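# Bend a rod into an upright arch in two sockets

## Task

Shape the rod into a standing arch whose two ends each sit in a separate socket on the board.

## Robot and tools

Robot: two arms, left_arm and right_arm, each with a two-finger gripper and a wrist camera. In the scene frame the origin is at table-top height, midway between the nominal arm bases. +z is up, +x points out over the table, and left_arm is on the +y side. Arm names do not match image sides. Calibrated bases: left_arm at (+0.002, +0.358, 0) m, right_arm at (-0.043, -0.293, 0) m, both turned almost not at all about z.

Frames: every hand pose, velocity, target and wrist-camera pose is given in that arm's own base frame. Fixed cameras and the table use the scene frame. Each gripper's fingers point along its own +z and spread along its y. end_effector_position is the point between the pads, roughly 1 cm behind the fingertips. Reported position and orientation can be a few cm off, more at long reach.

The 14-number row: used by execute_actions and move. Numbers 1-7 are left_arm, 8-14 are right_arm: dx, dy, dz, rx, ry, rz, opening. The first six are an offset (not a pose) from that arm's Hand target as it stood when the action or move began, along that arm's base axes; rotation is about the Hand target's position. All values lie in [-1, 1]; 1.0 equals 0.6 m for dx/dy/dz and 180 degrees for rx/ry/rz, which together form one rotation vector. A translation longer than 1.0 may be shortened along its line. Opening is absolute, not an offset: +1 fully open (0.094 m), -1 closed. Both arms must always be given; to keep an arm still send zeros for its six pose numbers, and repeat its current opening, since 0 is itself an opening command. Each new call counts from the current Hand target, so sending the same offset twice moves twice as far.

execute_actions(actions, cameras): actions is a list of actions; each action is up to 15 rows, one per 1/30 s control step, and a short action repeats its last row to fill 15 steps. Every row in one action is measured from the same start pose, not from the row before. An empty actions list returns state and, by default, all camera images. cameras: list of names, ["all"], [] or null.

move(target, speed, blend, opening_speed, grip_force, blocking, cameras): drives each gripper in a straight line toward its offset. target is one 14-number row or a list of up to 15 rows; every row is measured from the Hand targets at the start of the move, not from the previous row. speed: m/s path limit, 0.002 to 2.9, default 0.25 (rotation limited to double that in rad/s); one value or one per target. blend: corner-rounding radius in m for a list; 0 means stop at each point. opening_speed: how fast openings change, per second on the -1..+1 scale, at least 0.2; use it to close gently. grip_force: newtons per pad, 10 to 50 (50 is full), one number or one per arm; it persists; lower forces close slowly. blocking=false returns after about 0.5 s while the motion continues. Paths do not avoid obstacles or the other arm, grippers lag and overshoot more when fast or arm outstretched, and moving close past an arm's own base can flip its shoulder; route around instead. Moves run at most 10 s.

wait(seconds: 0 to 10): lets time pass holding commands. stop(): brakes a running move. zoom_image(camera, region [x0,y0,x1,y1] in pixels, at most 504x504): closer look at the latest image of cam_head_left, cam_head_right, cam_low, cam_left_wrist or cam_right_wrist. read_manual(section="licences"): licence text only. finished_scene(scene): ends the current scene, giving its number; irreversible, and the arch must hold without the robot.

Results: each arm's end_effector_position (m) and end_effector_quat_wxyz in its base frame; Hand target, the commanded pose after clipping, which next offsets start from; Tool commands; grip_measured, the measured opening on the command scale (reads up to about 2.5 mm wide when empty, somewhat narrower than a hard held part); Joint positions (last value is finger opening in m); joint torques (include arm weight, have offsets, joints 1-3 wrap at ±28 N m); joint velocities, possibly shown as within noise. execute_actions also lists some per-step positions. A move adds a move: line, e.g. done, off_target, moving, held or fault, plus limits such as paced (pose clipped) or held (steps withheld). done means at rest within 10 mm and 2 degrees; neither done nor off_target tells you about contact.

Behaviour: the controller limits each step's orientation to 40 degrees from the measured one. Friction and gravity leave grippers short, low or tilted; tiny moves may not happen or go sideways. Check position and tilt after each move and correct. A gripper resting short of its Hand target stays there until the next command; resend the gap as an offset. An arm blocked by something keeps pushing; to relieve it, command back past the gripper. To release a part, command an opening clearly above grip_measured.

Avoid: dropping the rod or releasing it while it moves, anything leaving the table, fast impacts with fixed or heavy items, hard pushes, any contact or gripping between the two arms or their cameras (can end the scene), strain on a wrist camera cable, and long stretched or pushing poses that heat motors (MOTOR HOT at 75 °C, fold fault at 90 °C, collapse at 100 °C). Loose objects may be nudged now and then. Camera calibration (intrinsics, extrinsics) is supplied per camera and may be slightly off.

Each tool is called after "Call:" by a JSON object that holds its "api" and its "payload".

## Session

Call:
{"api": "execute_actions", "payload": {"actions": []}}

Call:
{"api": "zoom_image", "payload": {"camera": "cam_head_left", "region": [150, 150, 500, 320]}}

Call:
{"api": "zoom_image", "payload": {"camera": "cam_head_right", "region": [200, 150, 550, 320]}}

Scene clock: 0.00 s.
left_arm: end_effector_position=(+0.3858, +0.0046, +0.0735) grip_measured=+1.000 end_effector_quat_wxyz=(+0.546, -0.023, +0.835, +0.057) | right_arm: end_effector_position=(+0.3853, -0.0370, +0.0808) grip_measured=+1.000 end_effector_quat_wxyz=(+0.545, +0.055, +0.831, -0.098)
Joint positions: left_arm=[-0.072 1.546 0.357 0.773 -0.187 -0.006 0.094] | right_arm=[0.007 1.524 0.369 0.747 0.23 -0.013 0.094]
Joint velocities: within noise
Joint torques (N m): no reading
Heat: left arm: 31 °C; right arm: 31 °C.
Hand target: left_arm +0.3884, +0.0046, +0.0786; +0.552, -0.024, +0.832, +0.057 | right_arm +0.3868, -0.0370, +0.0839; +0.548, +0.055, +0.829, -0.097
Tool commands: left_gripper/opening=+1.0 right_gripper/opening=+1.0
camera_calibration:
cam_left_wrist: T_world_to_cam=[[0.100034, -0.985953, -0.133757, -0.0207795], [-0.929818, -0.044783, -0.365285, 0.389753], [0.354164, 0.16091, -0.921236, 0.0613736], [0, 0, 0, 1]] pos_world=[0.342741, -0.0129089, 0.196131]
cam_right_wrist: T_world_to_cam=[[-0.169388, -0.982246, 0.0806298, 0.0236298], [-0.917565, 0.127316, -0.376651, 0.390986], [0.359698, -0.137783, -0.92284, 0.0597481], [0, 0, 0, 1]] pos_world=[0.341266, -0.0183361, 0.200498]

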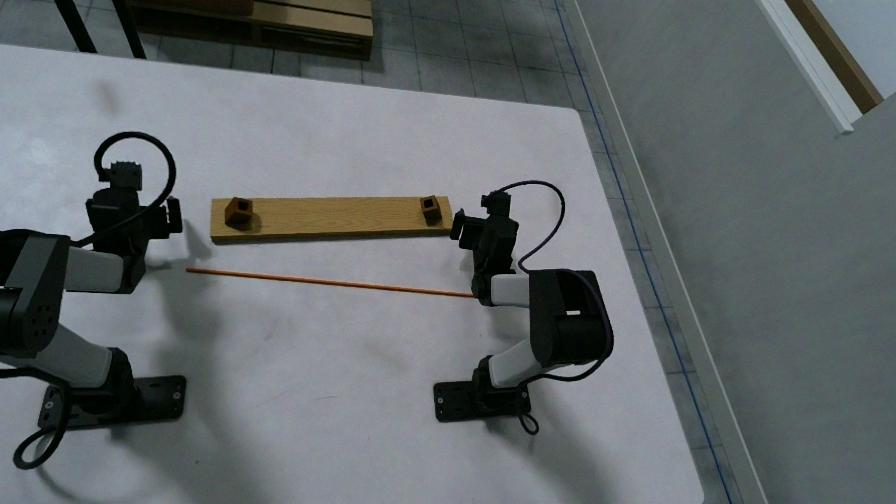

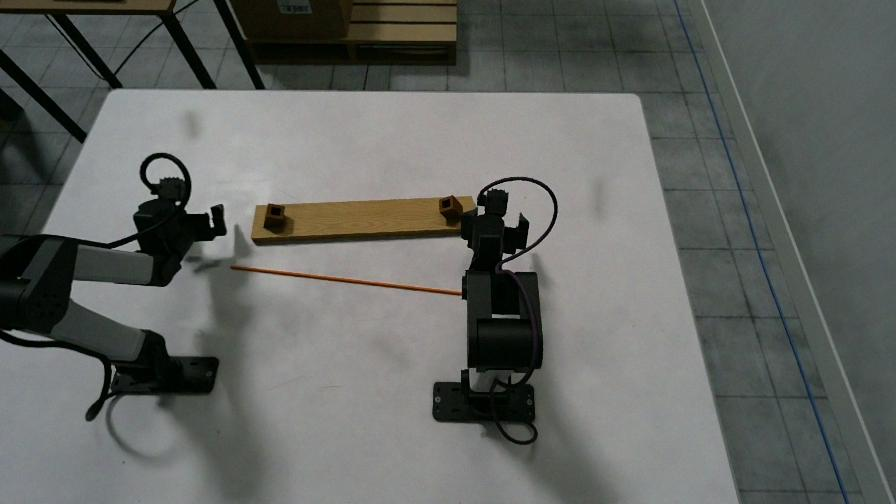

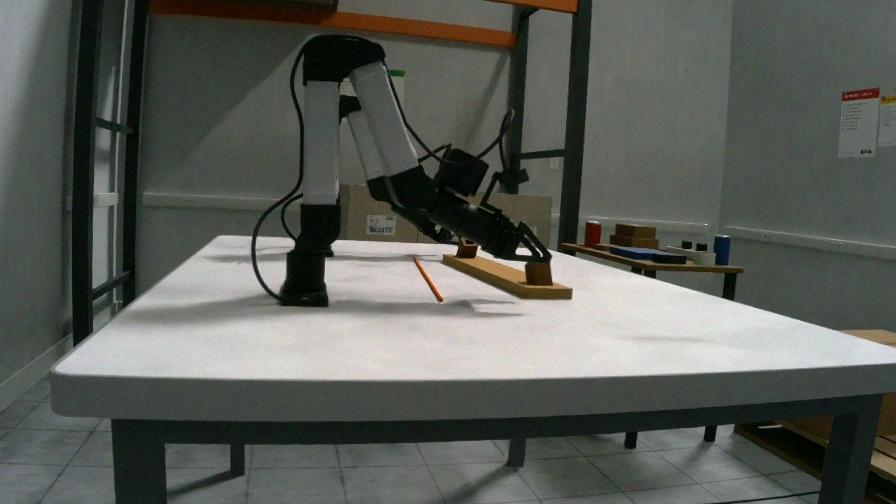

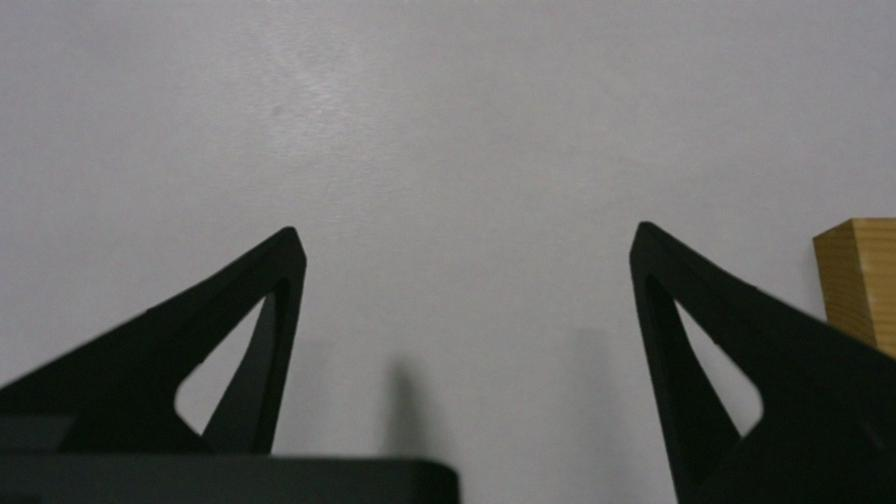

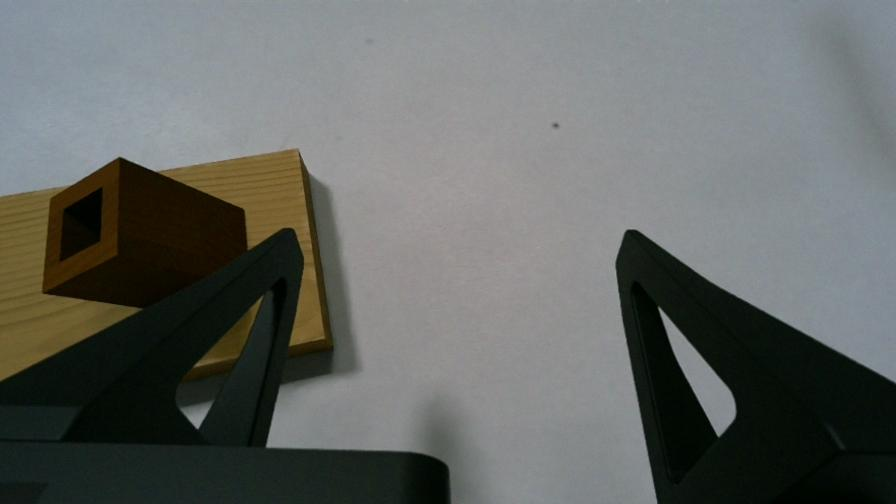

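Scaled by 1.440 from the camera's 896x504 image, which has a finer 1280x720 frame.

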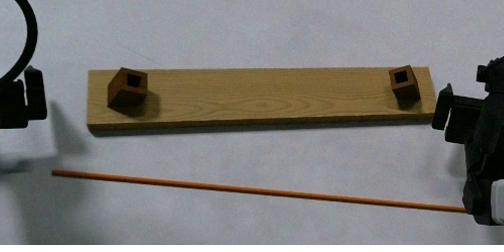

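Scaled by 1.440 from the camera's 896x504 image, which has a finer 1280x720 frame.

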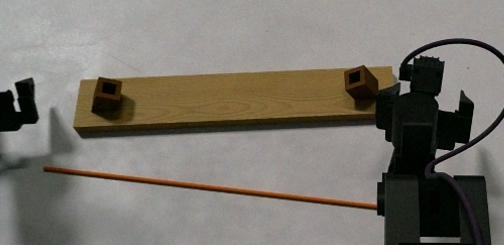

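Call:
{"api": "move", "payload": {"target": [[0,0,0.14,0,0,0,0.2,-0.02,0,0.17,0,0,0,0.2],[-0.1957,-0.246,0.0357,0.2925,0.306,-0.4952,0.2,-0.2697,0.0893,0.0268,-0.2259,0.3492,0.4521,0.2]], "blend": [0.05,0], "speed": 0.25, "cameras": ["cam_head_left","cam_low","cam_left_wrist","cam_right_wrist"]}}

Scene clock: 15.70 s.
left_arm: end_effector_position=(+0.2726, -0.1433, +0.0969) grip_measured=+0.202 end_effector_quat_wxyz=(+0.011, +0.754, +0.657, +0.000) | right_arm: end_effector_position=(+0.2218, +0.0178, +0.0960) grip_measured=+0.203 end_effector_quat_wxyz=(-0.006, +0.676, -0.737, -0.005)
Joint positions: left_arm=[-0.479 1.694 1.332 -1.188 0.008 1.229 0.056] | right_arm=[0.068 1.385 1.03 -1.213 -0.015 -1.416 0.057]
Joint torques (N m): left_arm=[-0.62 -7.87 8.5 0.07 0.04 0.2] | right_arm=[0.06 -2.4 7.05 0.1 0.01 -0.06]
Heat: left arm: 34 °C; right arm: 31 °C.
Hand target: left_arm +0.2710, -0.1430, +0.1001; +0.000, +0.761, +0.648, +0.000 | right_arm +0.2250, +0.0166, +0.1000; +0.000, +0.681, -0.732, +0.000
Off the commanded pose: left_arm 0.004 m, 2 deg | right_arm 0.005 m, 1 deg.
move: done
camera_calibration:
cam_left_wrist: T_world_to_cam=[[-0.979855, 0.194979, -0.0432123, 0.302702], [0.110439, 0.7093, 0.696202, 0.00800122], [0.166395, 0.677405, -0.716544, 0.252245], [0, 0, 0, 1]] pos_world=[0.253748, -0.235568, 0.188255]
cam_right_wrist: T_world_to_cam=[[0.99497, -0.0937363, -0.0353176, -0.214367], [-0.0431365, -0.719168, 0.693496, -0.0418456], [-0.0904051, -0.688485, -0.719594, 0.230258], [0, 0, 0, 1]] pos_world=[0.232301, 0.108341, 0.187141]
Images, in order (width x height): cam_head_left 896x504, cam_low 896x504, cam_left_wrist 896x504, cam_right_wrist 896x504.

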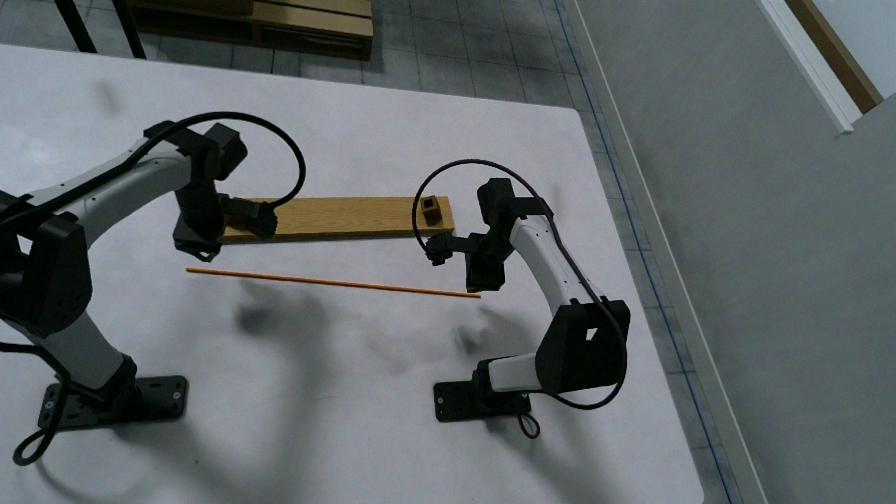

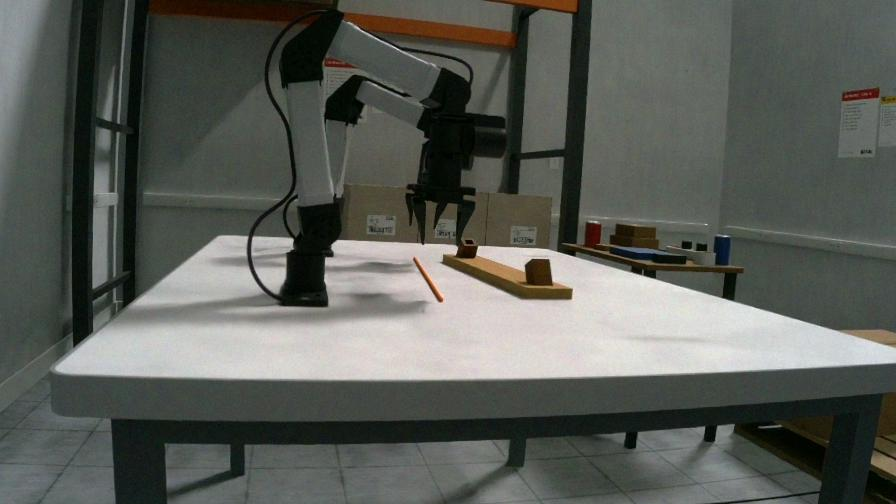

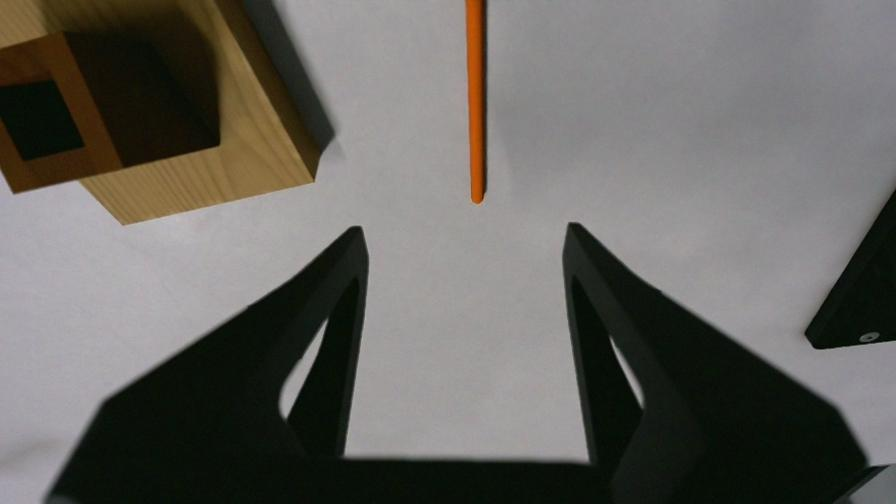

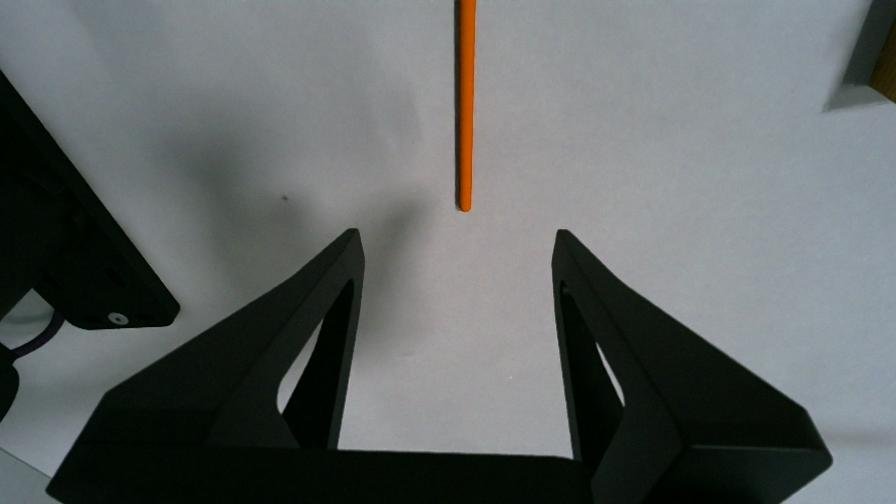

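Call:
{"api": "move", "payload": {"target": [[-0.0083,-0.0007,-0.112,0,0,0,-0.35,-0.0033,-0.0143,-0.118,0,0,0,-0.35],[-0.0083,-0.0007,-0.161,0,0,0,-0.35,-0.0033,-0.0143,-0.168,0,0,0,-0.35],[-0.0083,-0.0007,-0.16,0,0,0,-1,-0.0033,-0.0143,-0.166,0,0,0,-1]], "blend": [0.005,0,0], "speed": [0.15,0.03,0.03], "opening_speed": 0.4, "cameras": ["cam_left_wrist","cam_right_wrist","cam_head_left","cam_head_right"]}}

Scene clock: 24.63 s.
left_arm: end_effector_position=(+0.2720, -0.1444, +0.0116) grip_measured=-0.920 end_effector_quat_wxyz=(+0.012, +0.757, +0.654, +0.004) | right_arm: end_effector_position=(+0.2220, +0.0115, +0.0075) grip_measured=-0.904 end_effector_quat_wxyz=(-0.004, +0.680, -0.733, -0.005)
Joint positions: left_arm=[-0.487 1.783 1.082 -0.844 0.002 1.229 0.004] | right_arm=[0.042 1.499 0.758 -0.829 -0.013 -1.455 0.004]
Joint torques (N m): left_arm=[-0.73 -7.87 4.72 0.52 0.09 0.13] | right_arm=[-0.79 -2.32 3.34 0.6 -0.01 -0.06]
Heat: left arm: 35 °C; right arm: 32 °C.
Hand target: left_arm +0.2659, -0.1434, +0.0040; +0.000, +0.761, +0.648, +0.000 | right_arm +0.2230, +0.0080, +0.0004; +0.000, +0.681, -0.732, +0.000
Off the commanded pose: left_arm 0.010 m, 2 deg | right_arm 0.008 m, 1 deg.
move: done
camera_calibration:
cam_left_wrist: T_world_to_cam=[[-0.978016, 0.202498, -0.0497863, 0.299339], [0.110582, 0.706056, 0.699469, 0.0675966], [0.176793, 0.678587, -0.712927, 0.18924], [0, 0, 0, 1]] pos_world=[0.251827, -0.236758, 0.102536]
cam_right_wrist: T_world_to_cam=[[0.995909, -0.0823881, -0.0371156, -0.218587], [-0.0334774, -0.717917, 0.695323, 0.0127627], [-0.0839323, -0.691236, -0.717738, 0.160831], [0, 0, 0, 1]] pos_world=[0.231619, 0.102326, 0.0984475]
Images, in order (width x height): cam_head_left 896x504, cam_head_right 896x504, cam_left_wrist 896x504, cam_right_wrist 896x504.

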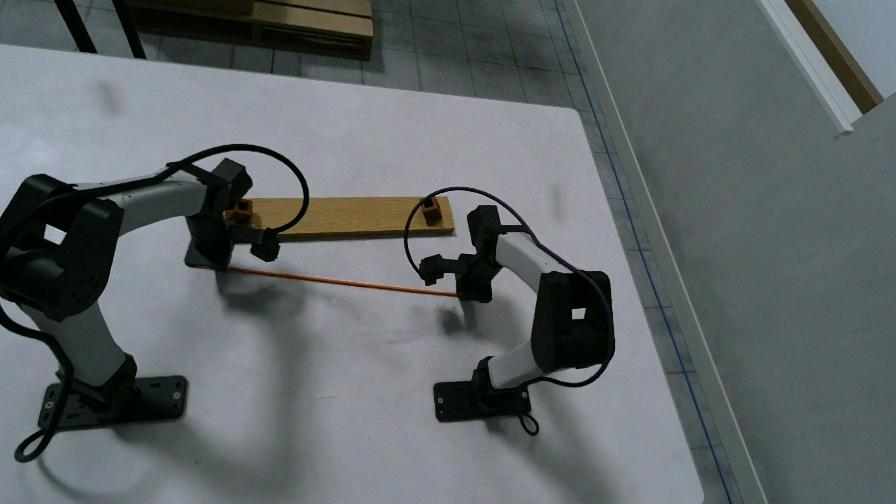

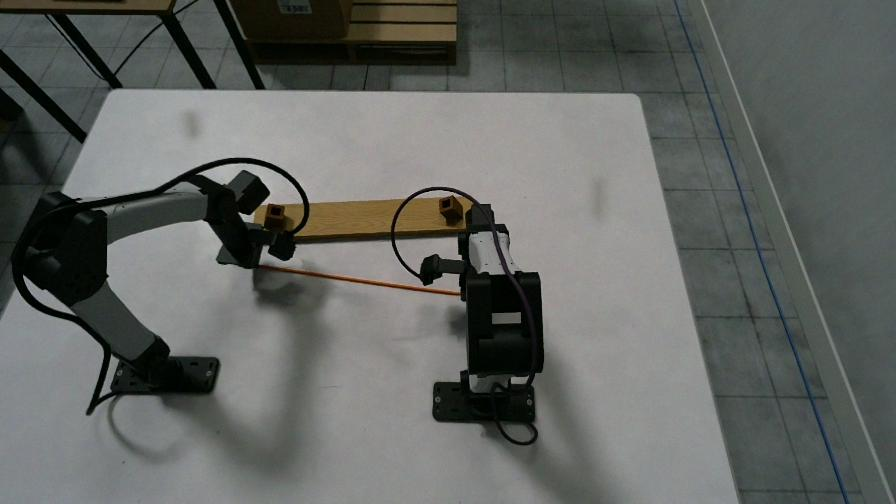

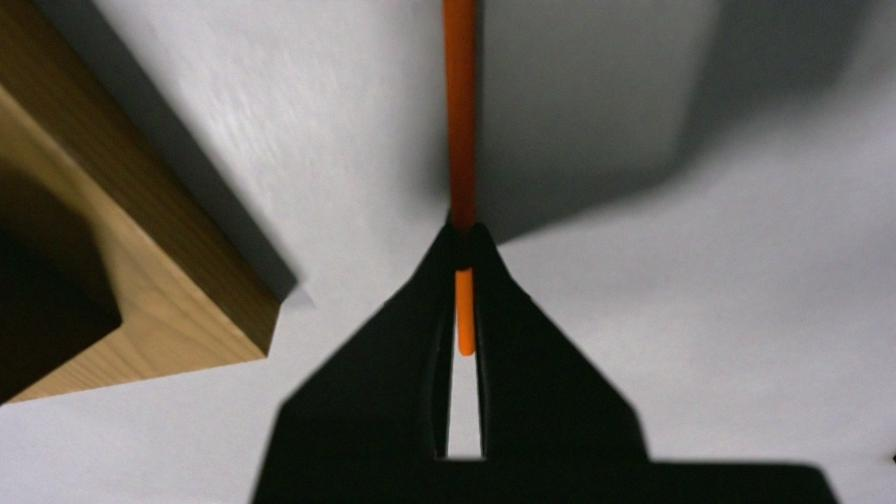

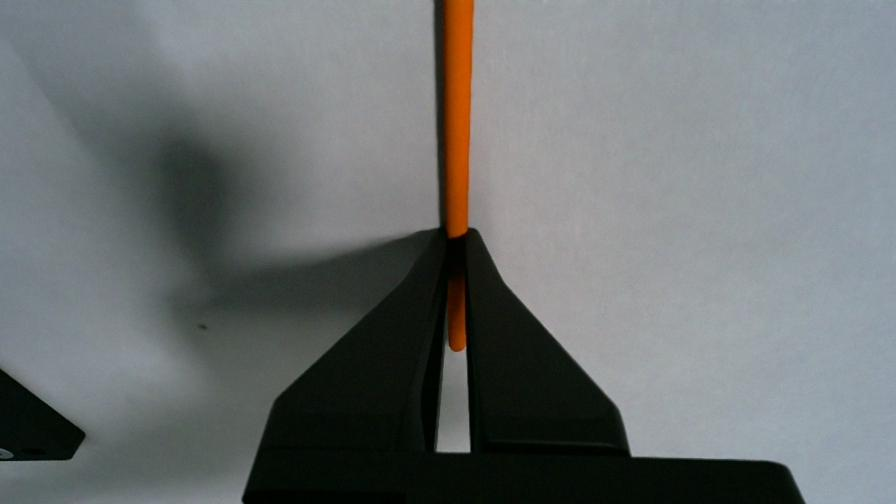

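Call:
{"api": "move", "payload": {"target": [[0.005,0,0.1183,0,0,0,-1,0,0.005,0.12,0,0,0,-1],[0.081,-0.0313,0.2633,-0.1654,0.011,0.0194,-1,0.1417,0.0628,0.266,0.1657,0.004,0.0222,-1],[0.1268,-0.0778,0.28,-0.2836,0.0188,0.0333,-1,0.2477,0.1313,0.286,0.284,0.0069,0.038,-1],[0.1857,-0.1132,0.216,-0.3939,0.0261,0.0463,-1,0.3342,0.1918,0.201,0.3945,0.0096,0.0528,-1]], "speed": 0.14, "blend": [0.03,0.03,0.03,0], "cameras": ["all"]}}

Call:
{"api": "zoom_image", "payload": {"camera": "cam_low", "region": [440, 210, 580, 310]}}

Call:
{"api": "zoom_image", "payload": {"camera": "cam_head_left", "region": [190, 100, 470, 260]}}

Call:
{"api": "zoom_image", "payload": {"camera": "cam_left_wrist", "region": [350, 210, 600, 460]}}

Call:
{"api": "zoom_image", "payload": {"camera": "cam_right_wrist", "region": [350, 210, 600, 460]}}

Scene clock: 42.07 s.
left_arm: end_effector_position=(+0.3813, -0.2034, +0.1258) grip_measured=-0.921 end_effector_quat_wxyz=(+0.403, +0.576, +0.596, -0.387) | right_arm: end_effector_position=(+0.4227, +0.1039, +0.1148) grip_measured=-0.905 end_effector_quat_wxyz=(-0.383, +0.609, -0.571, -0.396)
Joint positions: left_arm=[-0.112 1.957 1.321 -0.582 1.159 1.193 0.004] | right_arm=[-0.129 2.393 1.987 -1.556 -1.131 -2.014 0.004]
Joint torques (N m): left_arm=[-1.11 -12.38 5.78 1.39 1.1 -0.01] | right_arm=[2.63 -8.44 6.09 -0.72 -1.05 -0.11]
Heat: left arm: 35 °C; right arm: 32 °C.
Hand target: left_arm +0.3774, -0.2113, +0.1337; +0.416, +0.574, +0.578, -0.405 | right_arm +0.4235, +0.1231, +0.1209; -0.385, +0.609, -0.541, -0.435
Off the commanded pose: left_arm 0.012 m, 3 deg | right_arm 0.020 m, 6 deg.
joint sent to its limit (right arm) — joint 4 (wrist pitch), lower limit. The joint targets are off in orientation, not in position.
move: off_target (left_arm, right_arm)
camera_calibration:
cam_left_wrist: T_world_to_cam=[[-0.997053, -0.0372505, -0.0670677, 0.384521], [-0.00815701, 0.920727, -0.390121, 0.243406], [0.0762833, -0.388425, -0.918318, 0.138491], [0, 0, 0, 1]] pos_world=[0.374809, -0.155994, 0.247925]
cam_right_wrist: T_world_to_cam=[[0.996489, 0.0834389, -0.00694617, -0.427775], [0.0747495, -0.923944, -0.375153, 0.109839], [-0.0377202, 0.373316, -0.926937, 0.212456], [0, 0, 0, 1]] pos_world=[0.426076, 0.0578653, 0.235168]

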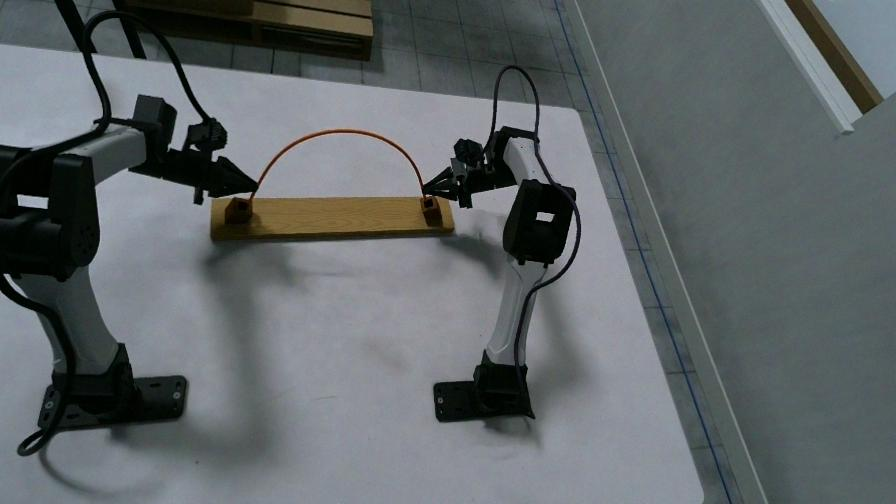

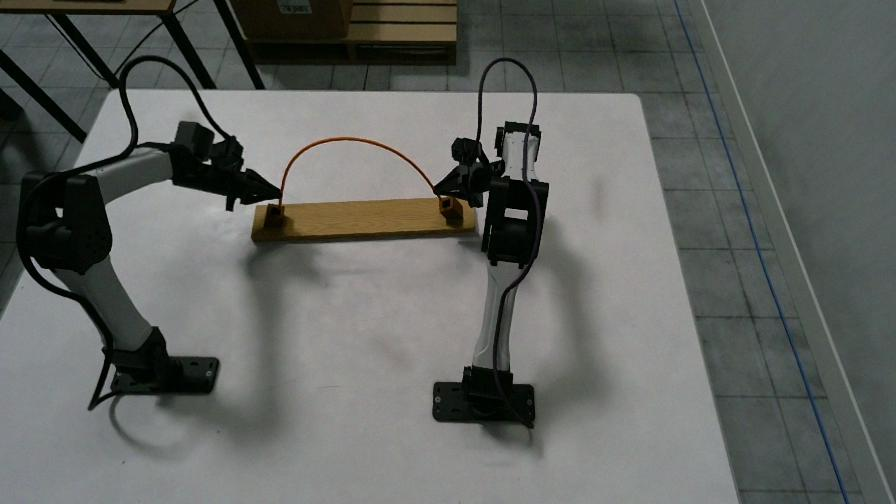

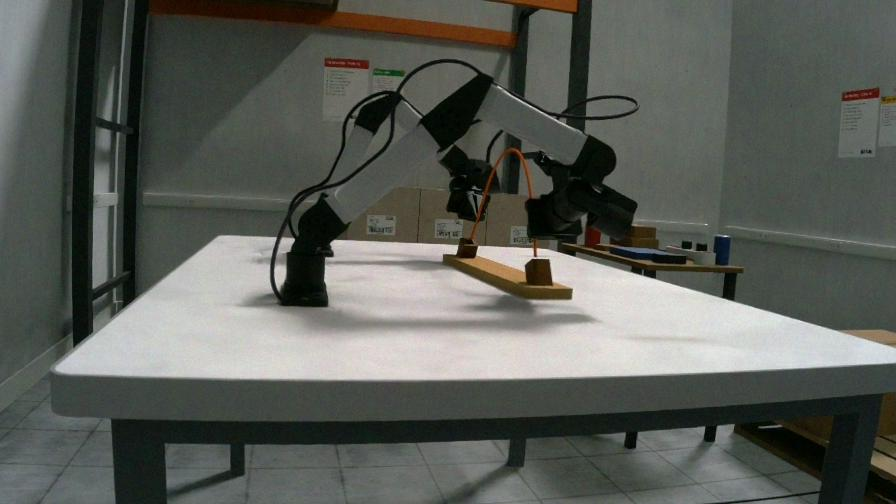

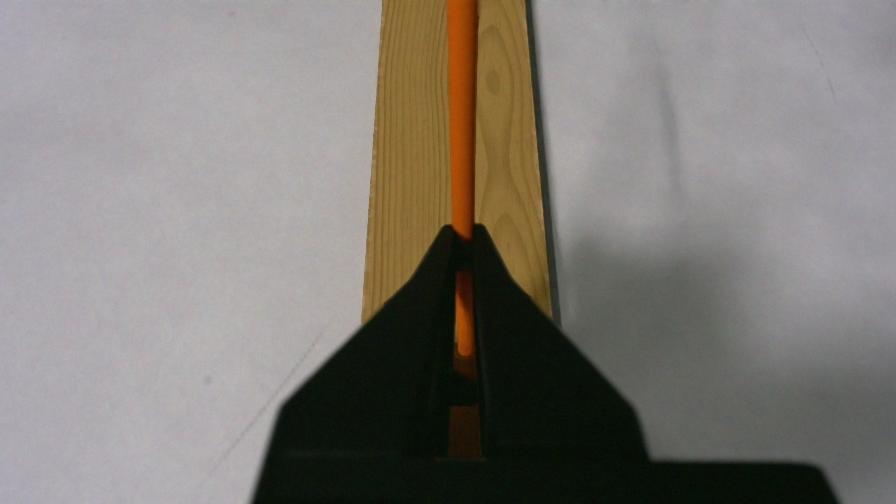

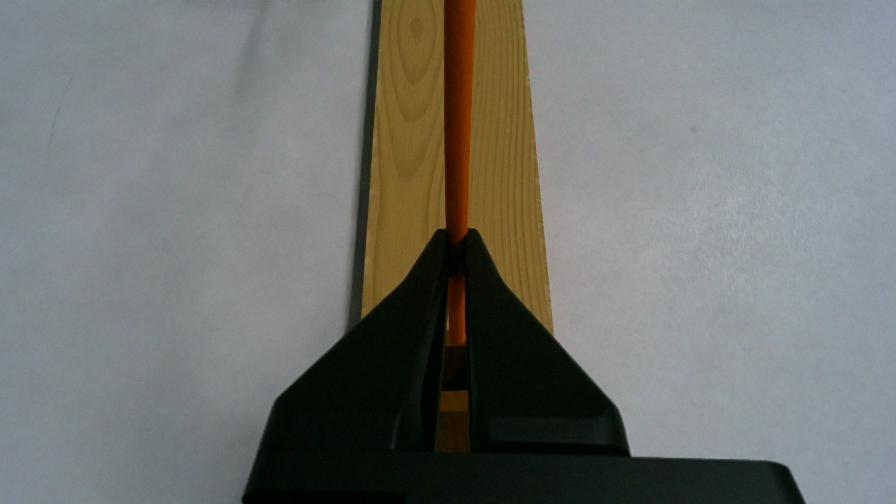

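Scaled by 3.600 from the camera's 896x504 image, which has a finer 1280x720 frame.

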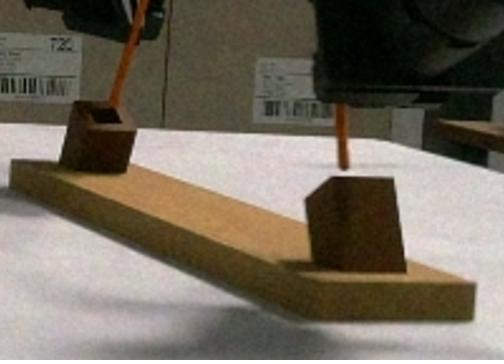

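Scaled by 1.800 from the camera's 896x504 image, which has a finer 1280x720 frame.

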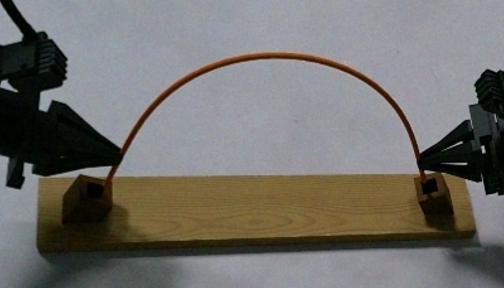

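Scaled by 2.016 from the camera's 896x504 image, which has a finer 1280x720 frame.

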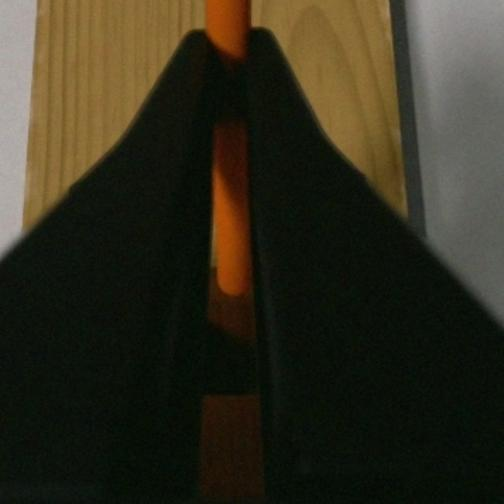

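Scaled by 2.016 from the camera's 896x504 image, which has a finer 1280x720 frame.

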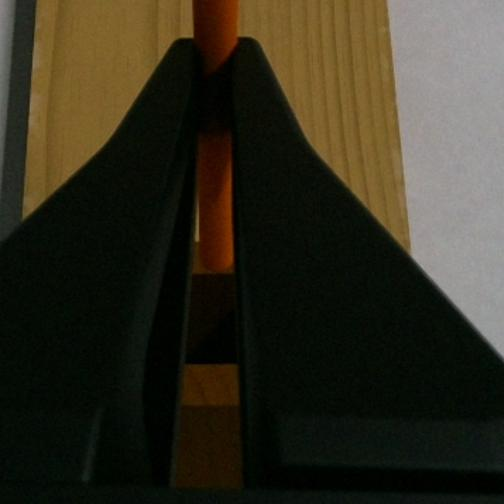

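Call:
{"api": "zoom_image", "payload": {"camera": "cam_left_wrist", "region": [430, 310, 500, 450]}}

Call:
{"api": "zoom_image", "payload": {"camera": "cam_low", "region": [445, 225, 495, 265]}}

Call:
{"api": "zoom_image", "payload": {"camera": "cam_head_left", "region": [215, 170, 275, 230]}}

Call:
{"api": "zoom_image", "payload": {"camera": "cam_head_right", "region": [245, 180, 305, 240]}}

Call:
{"api": "zoom_image", "payload": {"camera": "cam_head_right", "region": [420, 170, 480, 230]}}

Call:
{"api": "zoom_image", "payload": {"camera": "cam_head_left", "region": [400, 170, 460, 230]}}

Scaled by 3.600 from the camera's 896x504 image, which has a finer 1280x720 frame.

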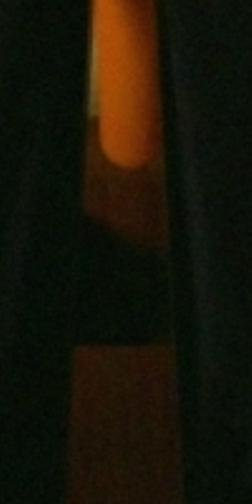

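Scaled by 10.080 from the camera's 896x504 image, which has a finer 1280x720 frame.

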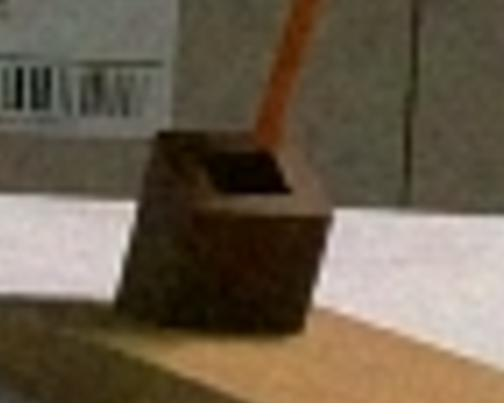

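Scaled by 8.400 from the camera's 896x504 image, which has a finer 1280x720 frame.

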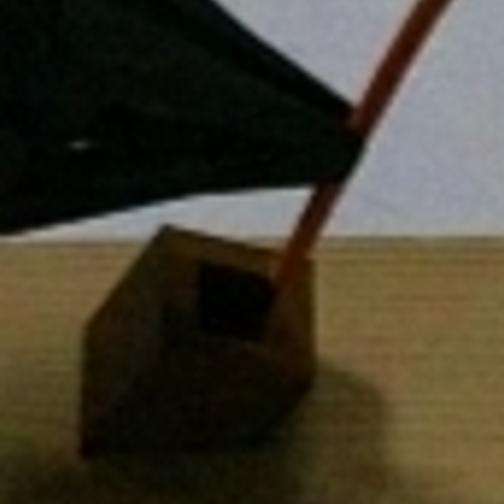

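Scaled by 8.400 from the camera's 896x504 image, which has a finer 1280x720 frame.

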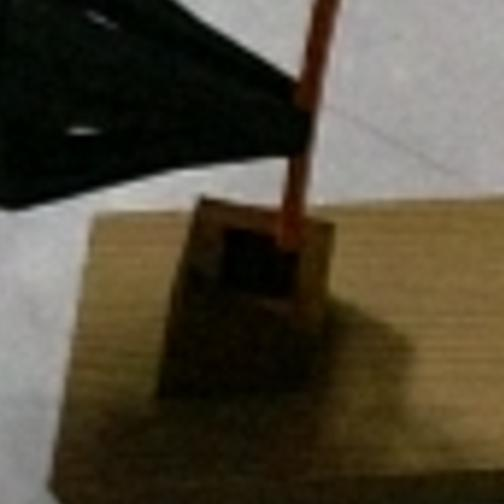

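Scaled by 8.400 from the camera's 896x504 image, which has a finer 1280x720 frame.

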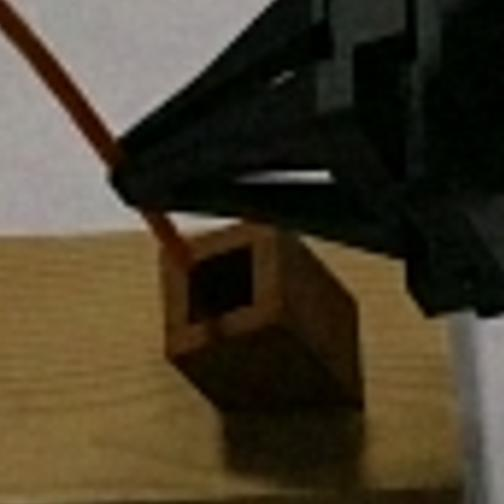

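Scaled by 8.400 from the camera's 896x504 image, which has a finer 1280x720 frame.

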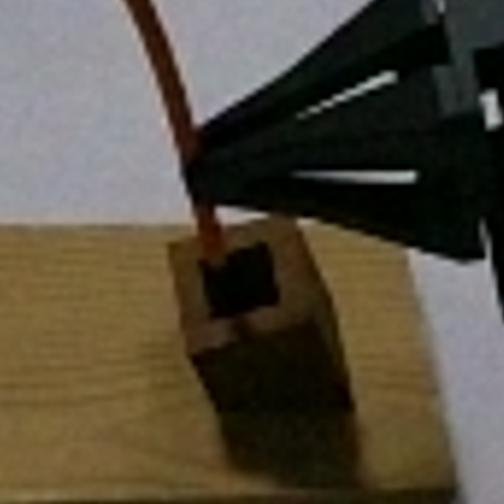

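Call:
{"api": "move", "payload": {"target": [0.001,0.008,-0.0462,0,0,0,-1,-0.0017,-0.0193,-0.0373,0,0,0,-1], "speed": 0.05, "cameras": ["all"]}}

Call:
{"api": "zoom_image", "payload": {"camera": "cam_low", "region": [440, 210, 580, 310]}}

Call:
{"api": "zoom_image", "payload": {"camera": "cam_head_left", "region": [215, 170, 275, 230]}}

Call:
{"api": "zoom_image", "payload": {"camera": "cam_head_right", "region": [245, 180, 305, 240]}}

Call:
{"api": "zoom_image", "payload": {"camera": "cam_head_left", "region": [400, 170, 460, 230]}}

Call:
{"api": "zoom_image", "payload": {"camera": "cam_left_wrist", "region": [350, 210, 600, 460]}}

Call:
{"api": "zoom_image", "payload": {"camera": "cam_right_wrist", "region": [350, 210, 600, 460]}}

Scene clock: 66.03 s.
left_arm: end_effector_position=(+0.3811, -0.1981, +0.1052) grip_measured=-0.921 end_effector_quat_wxyz=(+0.403, +0.570, +0.601, -0.389) | right_arm: end_effector_position=(+0.4233, +0.0996, +0.0976) grip_measured=-0.905 end_effector_quat_wxyz=(-0.386, +0.613, -0.563, -0.397)
Joint positions: left_arm=[-0.098 1.987 1.273 -0.517 1.165 1.193 0.004] | right_arm=[-0.139 2.437 1.987 -1.557 -1.131 -2.076 0.004]
Joint torques (N m): left_arm=[-1.28 -10.61 5.45 1.47 1.09 0.22] | right_arm=[1.39 -8.46 4.98 -0.79 -0.92 -0.13]
Heat: left arm: 39 °C; right arm: 34 °C.
Hand target: left_arm +0.3779, -0.2066, +0.1060; +0.416, +0.574, +0.578, -0.405 | right_arm +0.4225, +0.1115, +0.0986; -0.385, +0.609, -0.541, -0.435
Off the commanded pose: left_arm 0.009 m, 4 deg | right_arm 0.012 m, 5 deg.
joint sent to its limit (right arm) — joint 4 (wrist pitch), lower limit. The joint targets are off in orientation, not in position.
move: off_target (left_arm, right_arm)
camera_calibration:
cam_left_wrist: T_world_to_cam=[[-0.997291, -0.0493692, -0.0545275, 0.379506], [-0.0239431, 0.918808, -0.393977, 0.236521], [0.0695506, -0.391604, -0.917501, 0.123557], [0, 0, 0, 1]] pos_world=[0.375547, -0.150196, 0.227241]
cam_right_wrist: T_world_to_cam=[[0.995255, 0.0971488, 0.0053719, -0.430145], [0.0918047, -0.919352, -0.382575, 0.0924119], [-0.0322281, 0.381253, -0.923909, 0.194818], [0, 0, 0, 1]] pos_world=[0.425899, 0.0524721, 0.217659]

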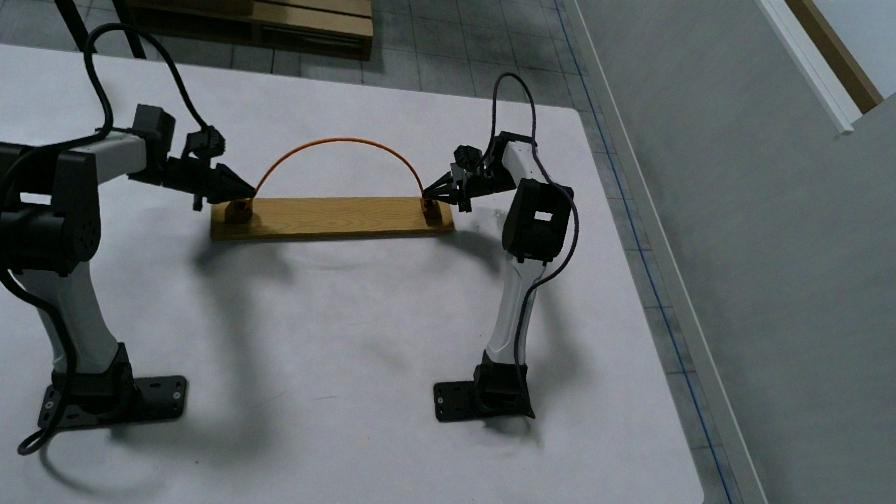

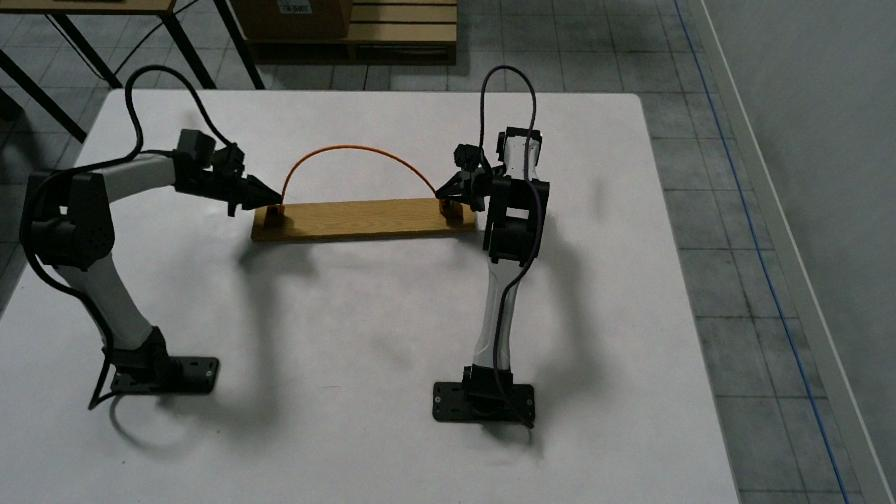

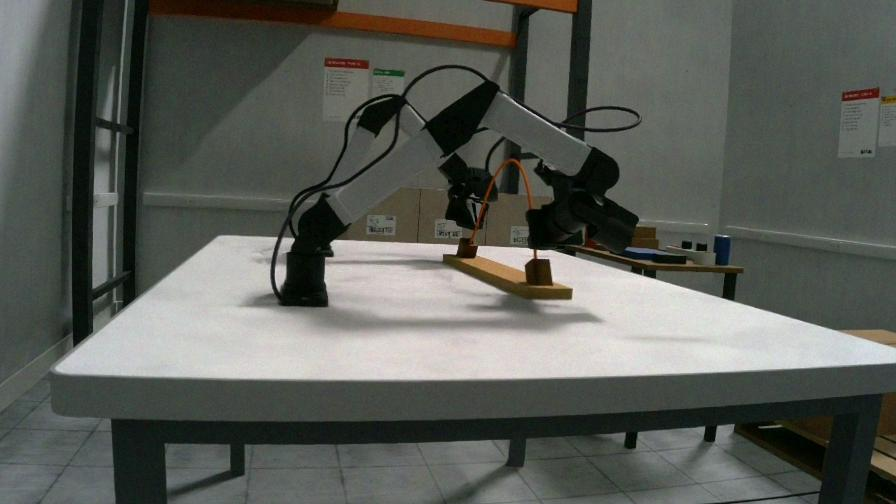

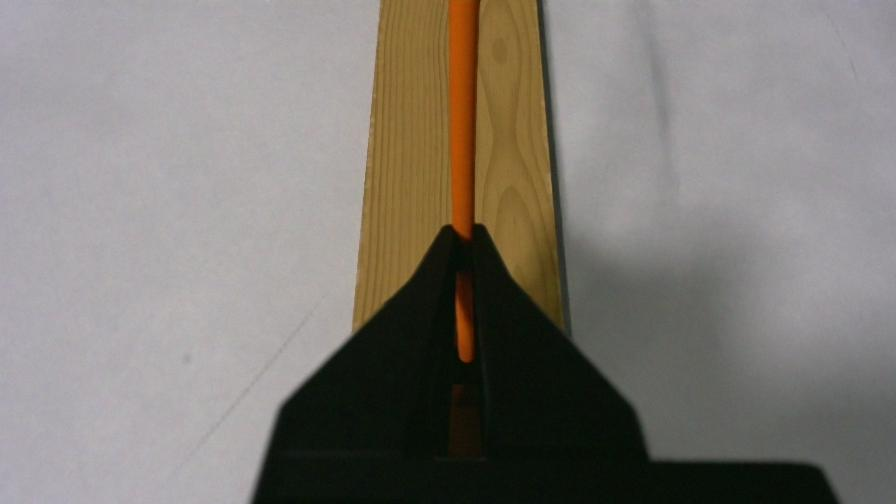

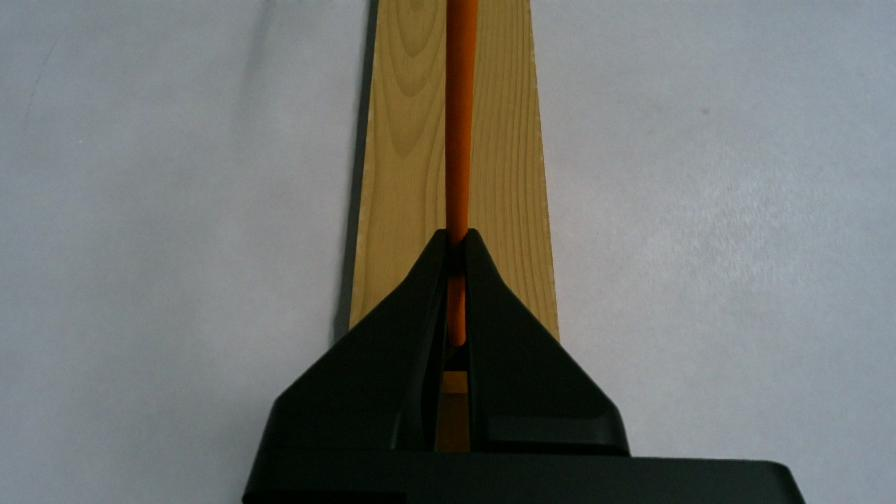

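Scaled by 3.600 from the camera's 896x504 image, which has a finer 1280x720 frame.

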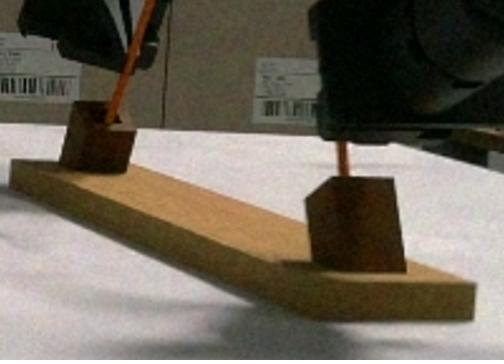

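Scaled by 8.400 from the camera's 896x504 image, which has a finer 1280x720 frame.

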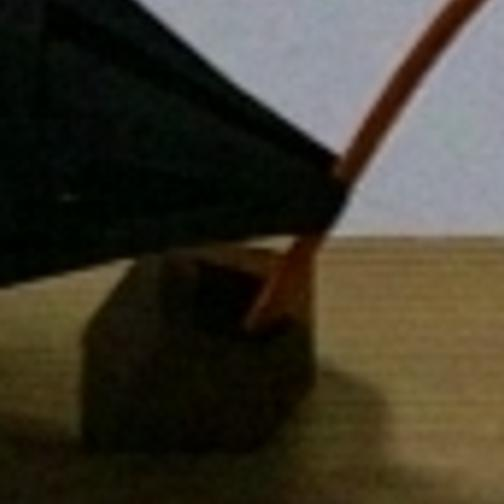

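Scaled by 8.400 from the camera's 896x504 image, which has a finer 1280x720 frame.

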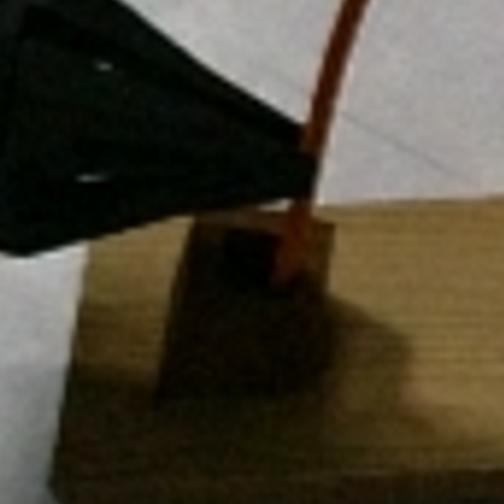

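Scaled by 8.400 from the camera's 896x504 image, which has a finer 1280x720 frame.

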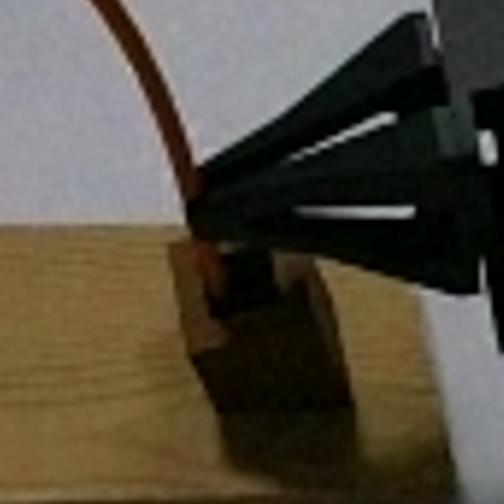

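Scaled by 2.016 from the camera's 896x504 image, which has a finer 1280x720 frame.

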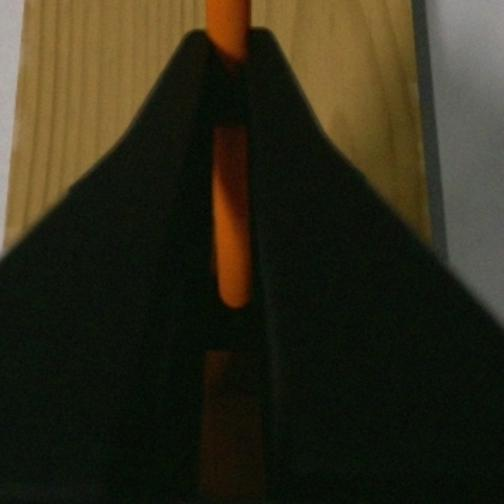

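Scaled by 2.016 from the camera's 896x504 image, which has a finer 1280x720 frame.

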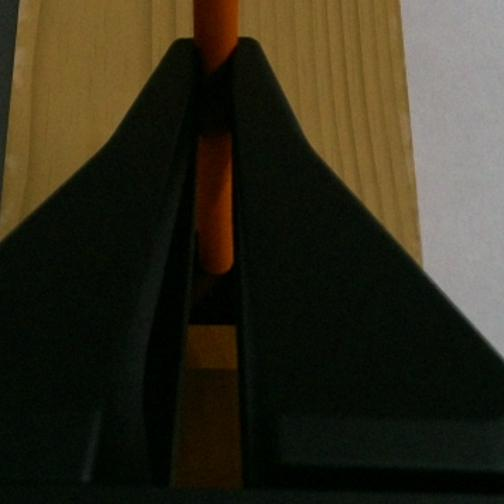

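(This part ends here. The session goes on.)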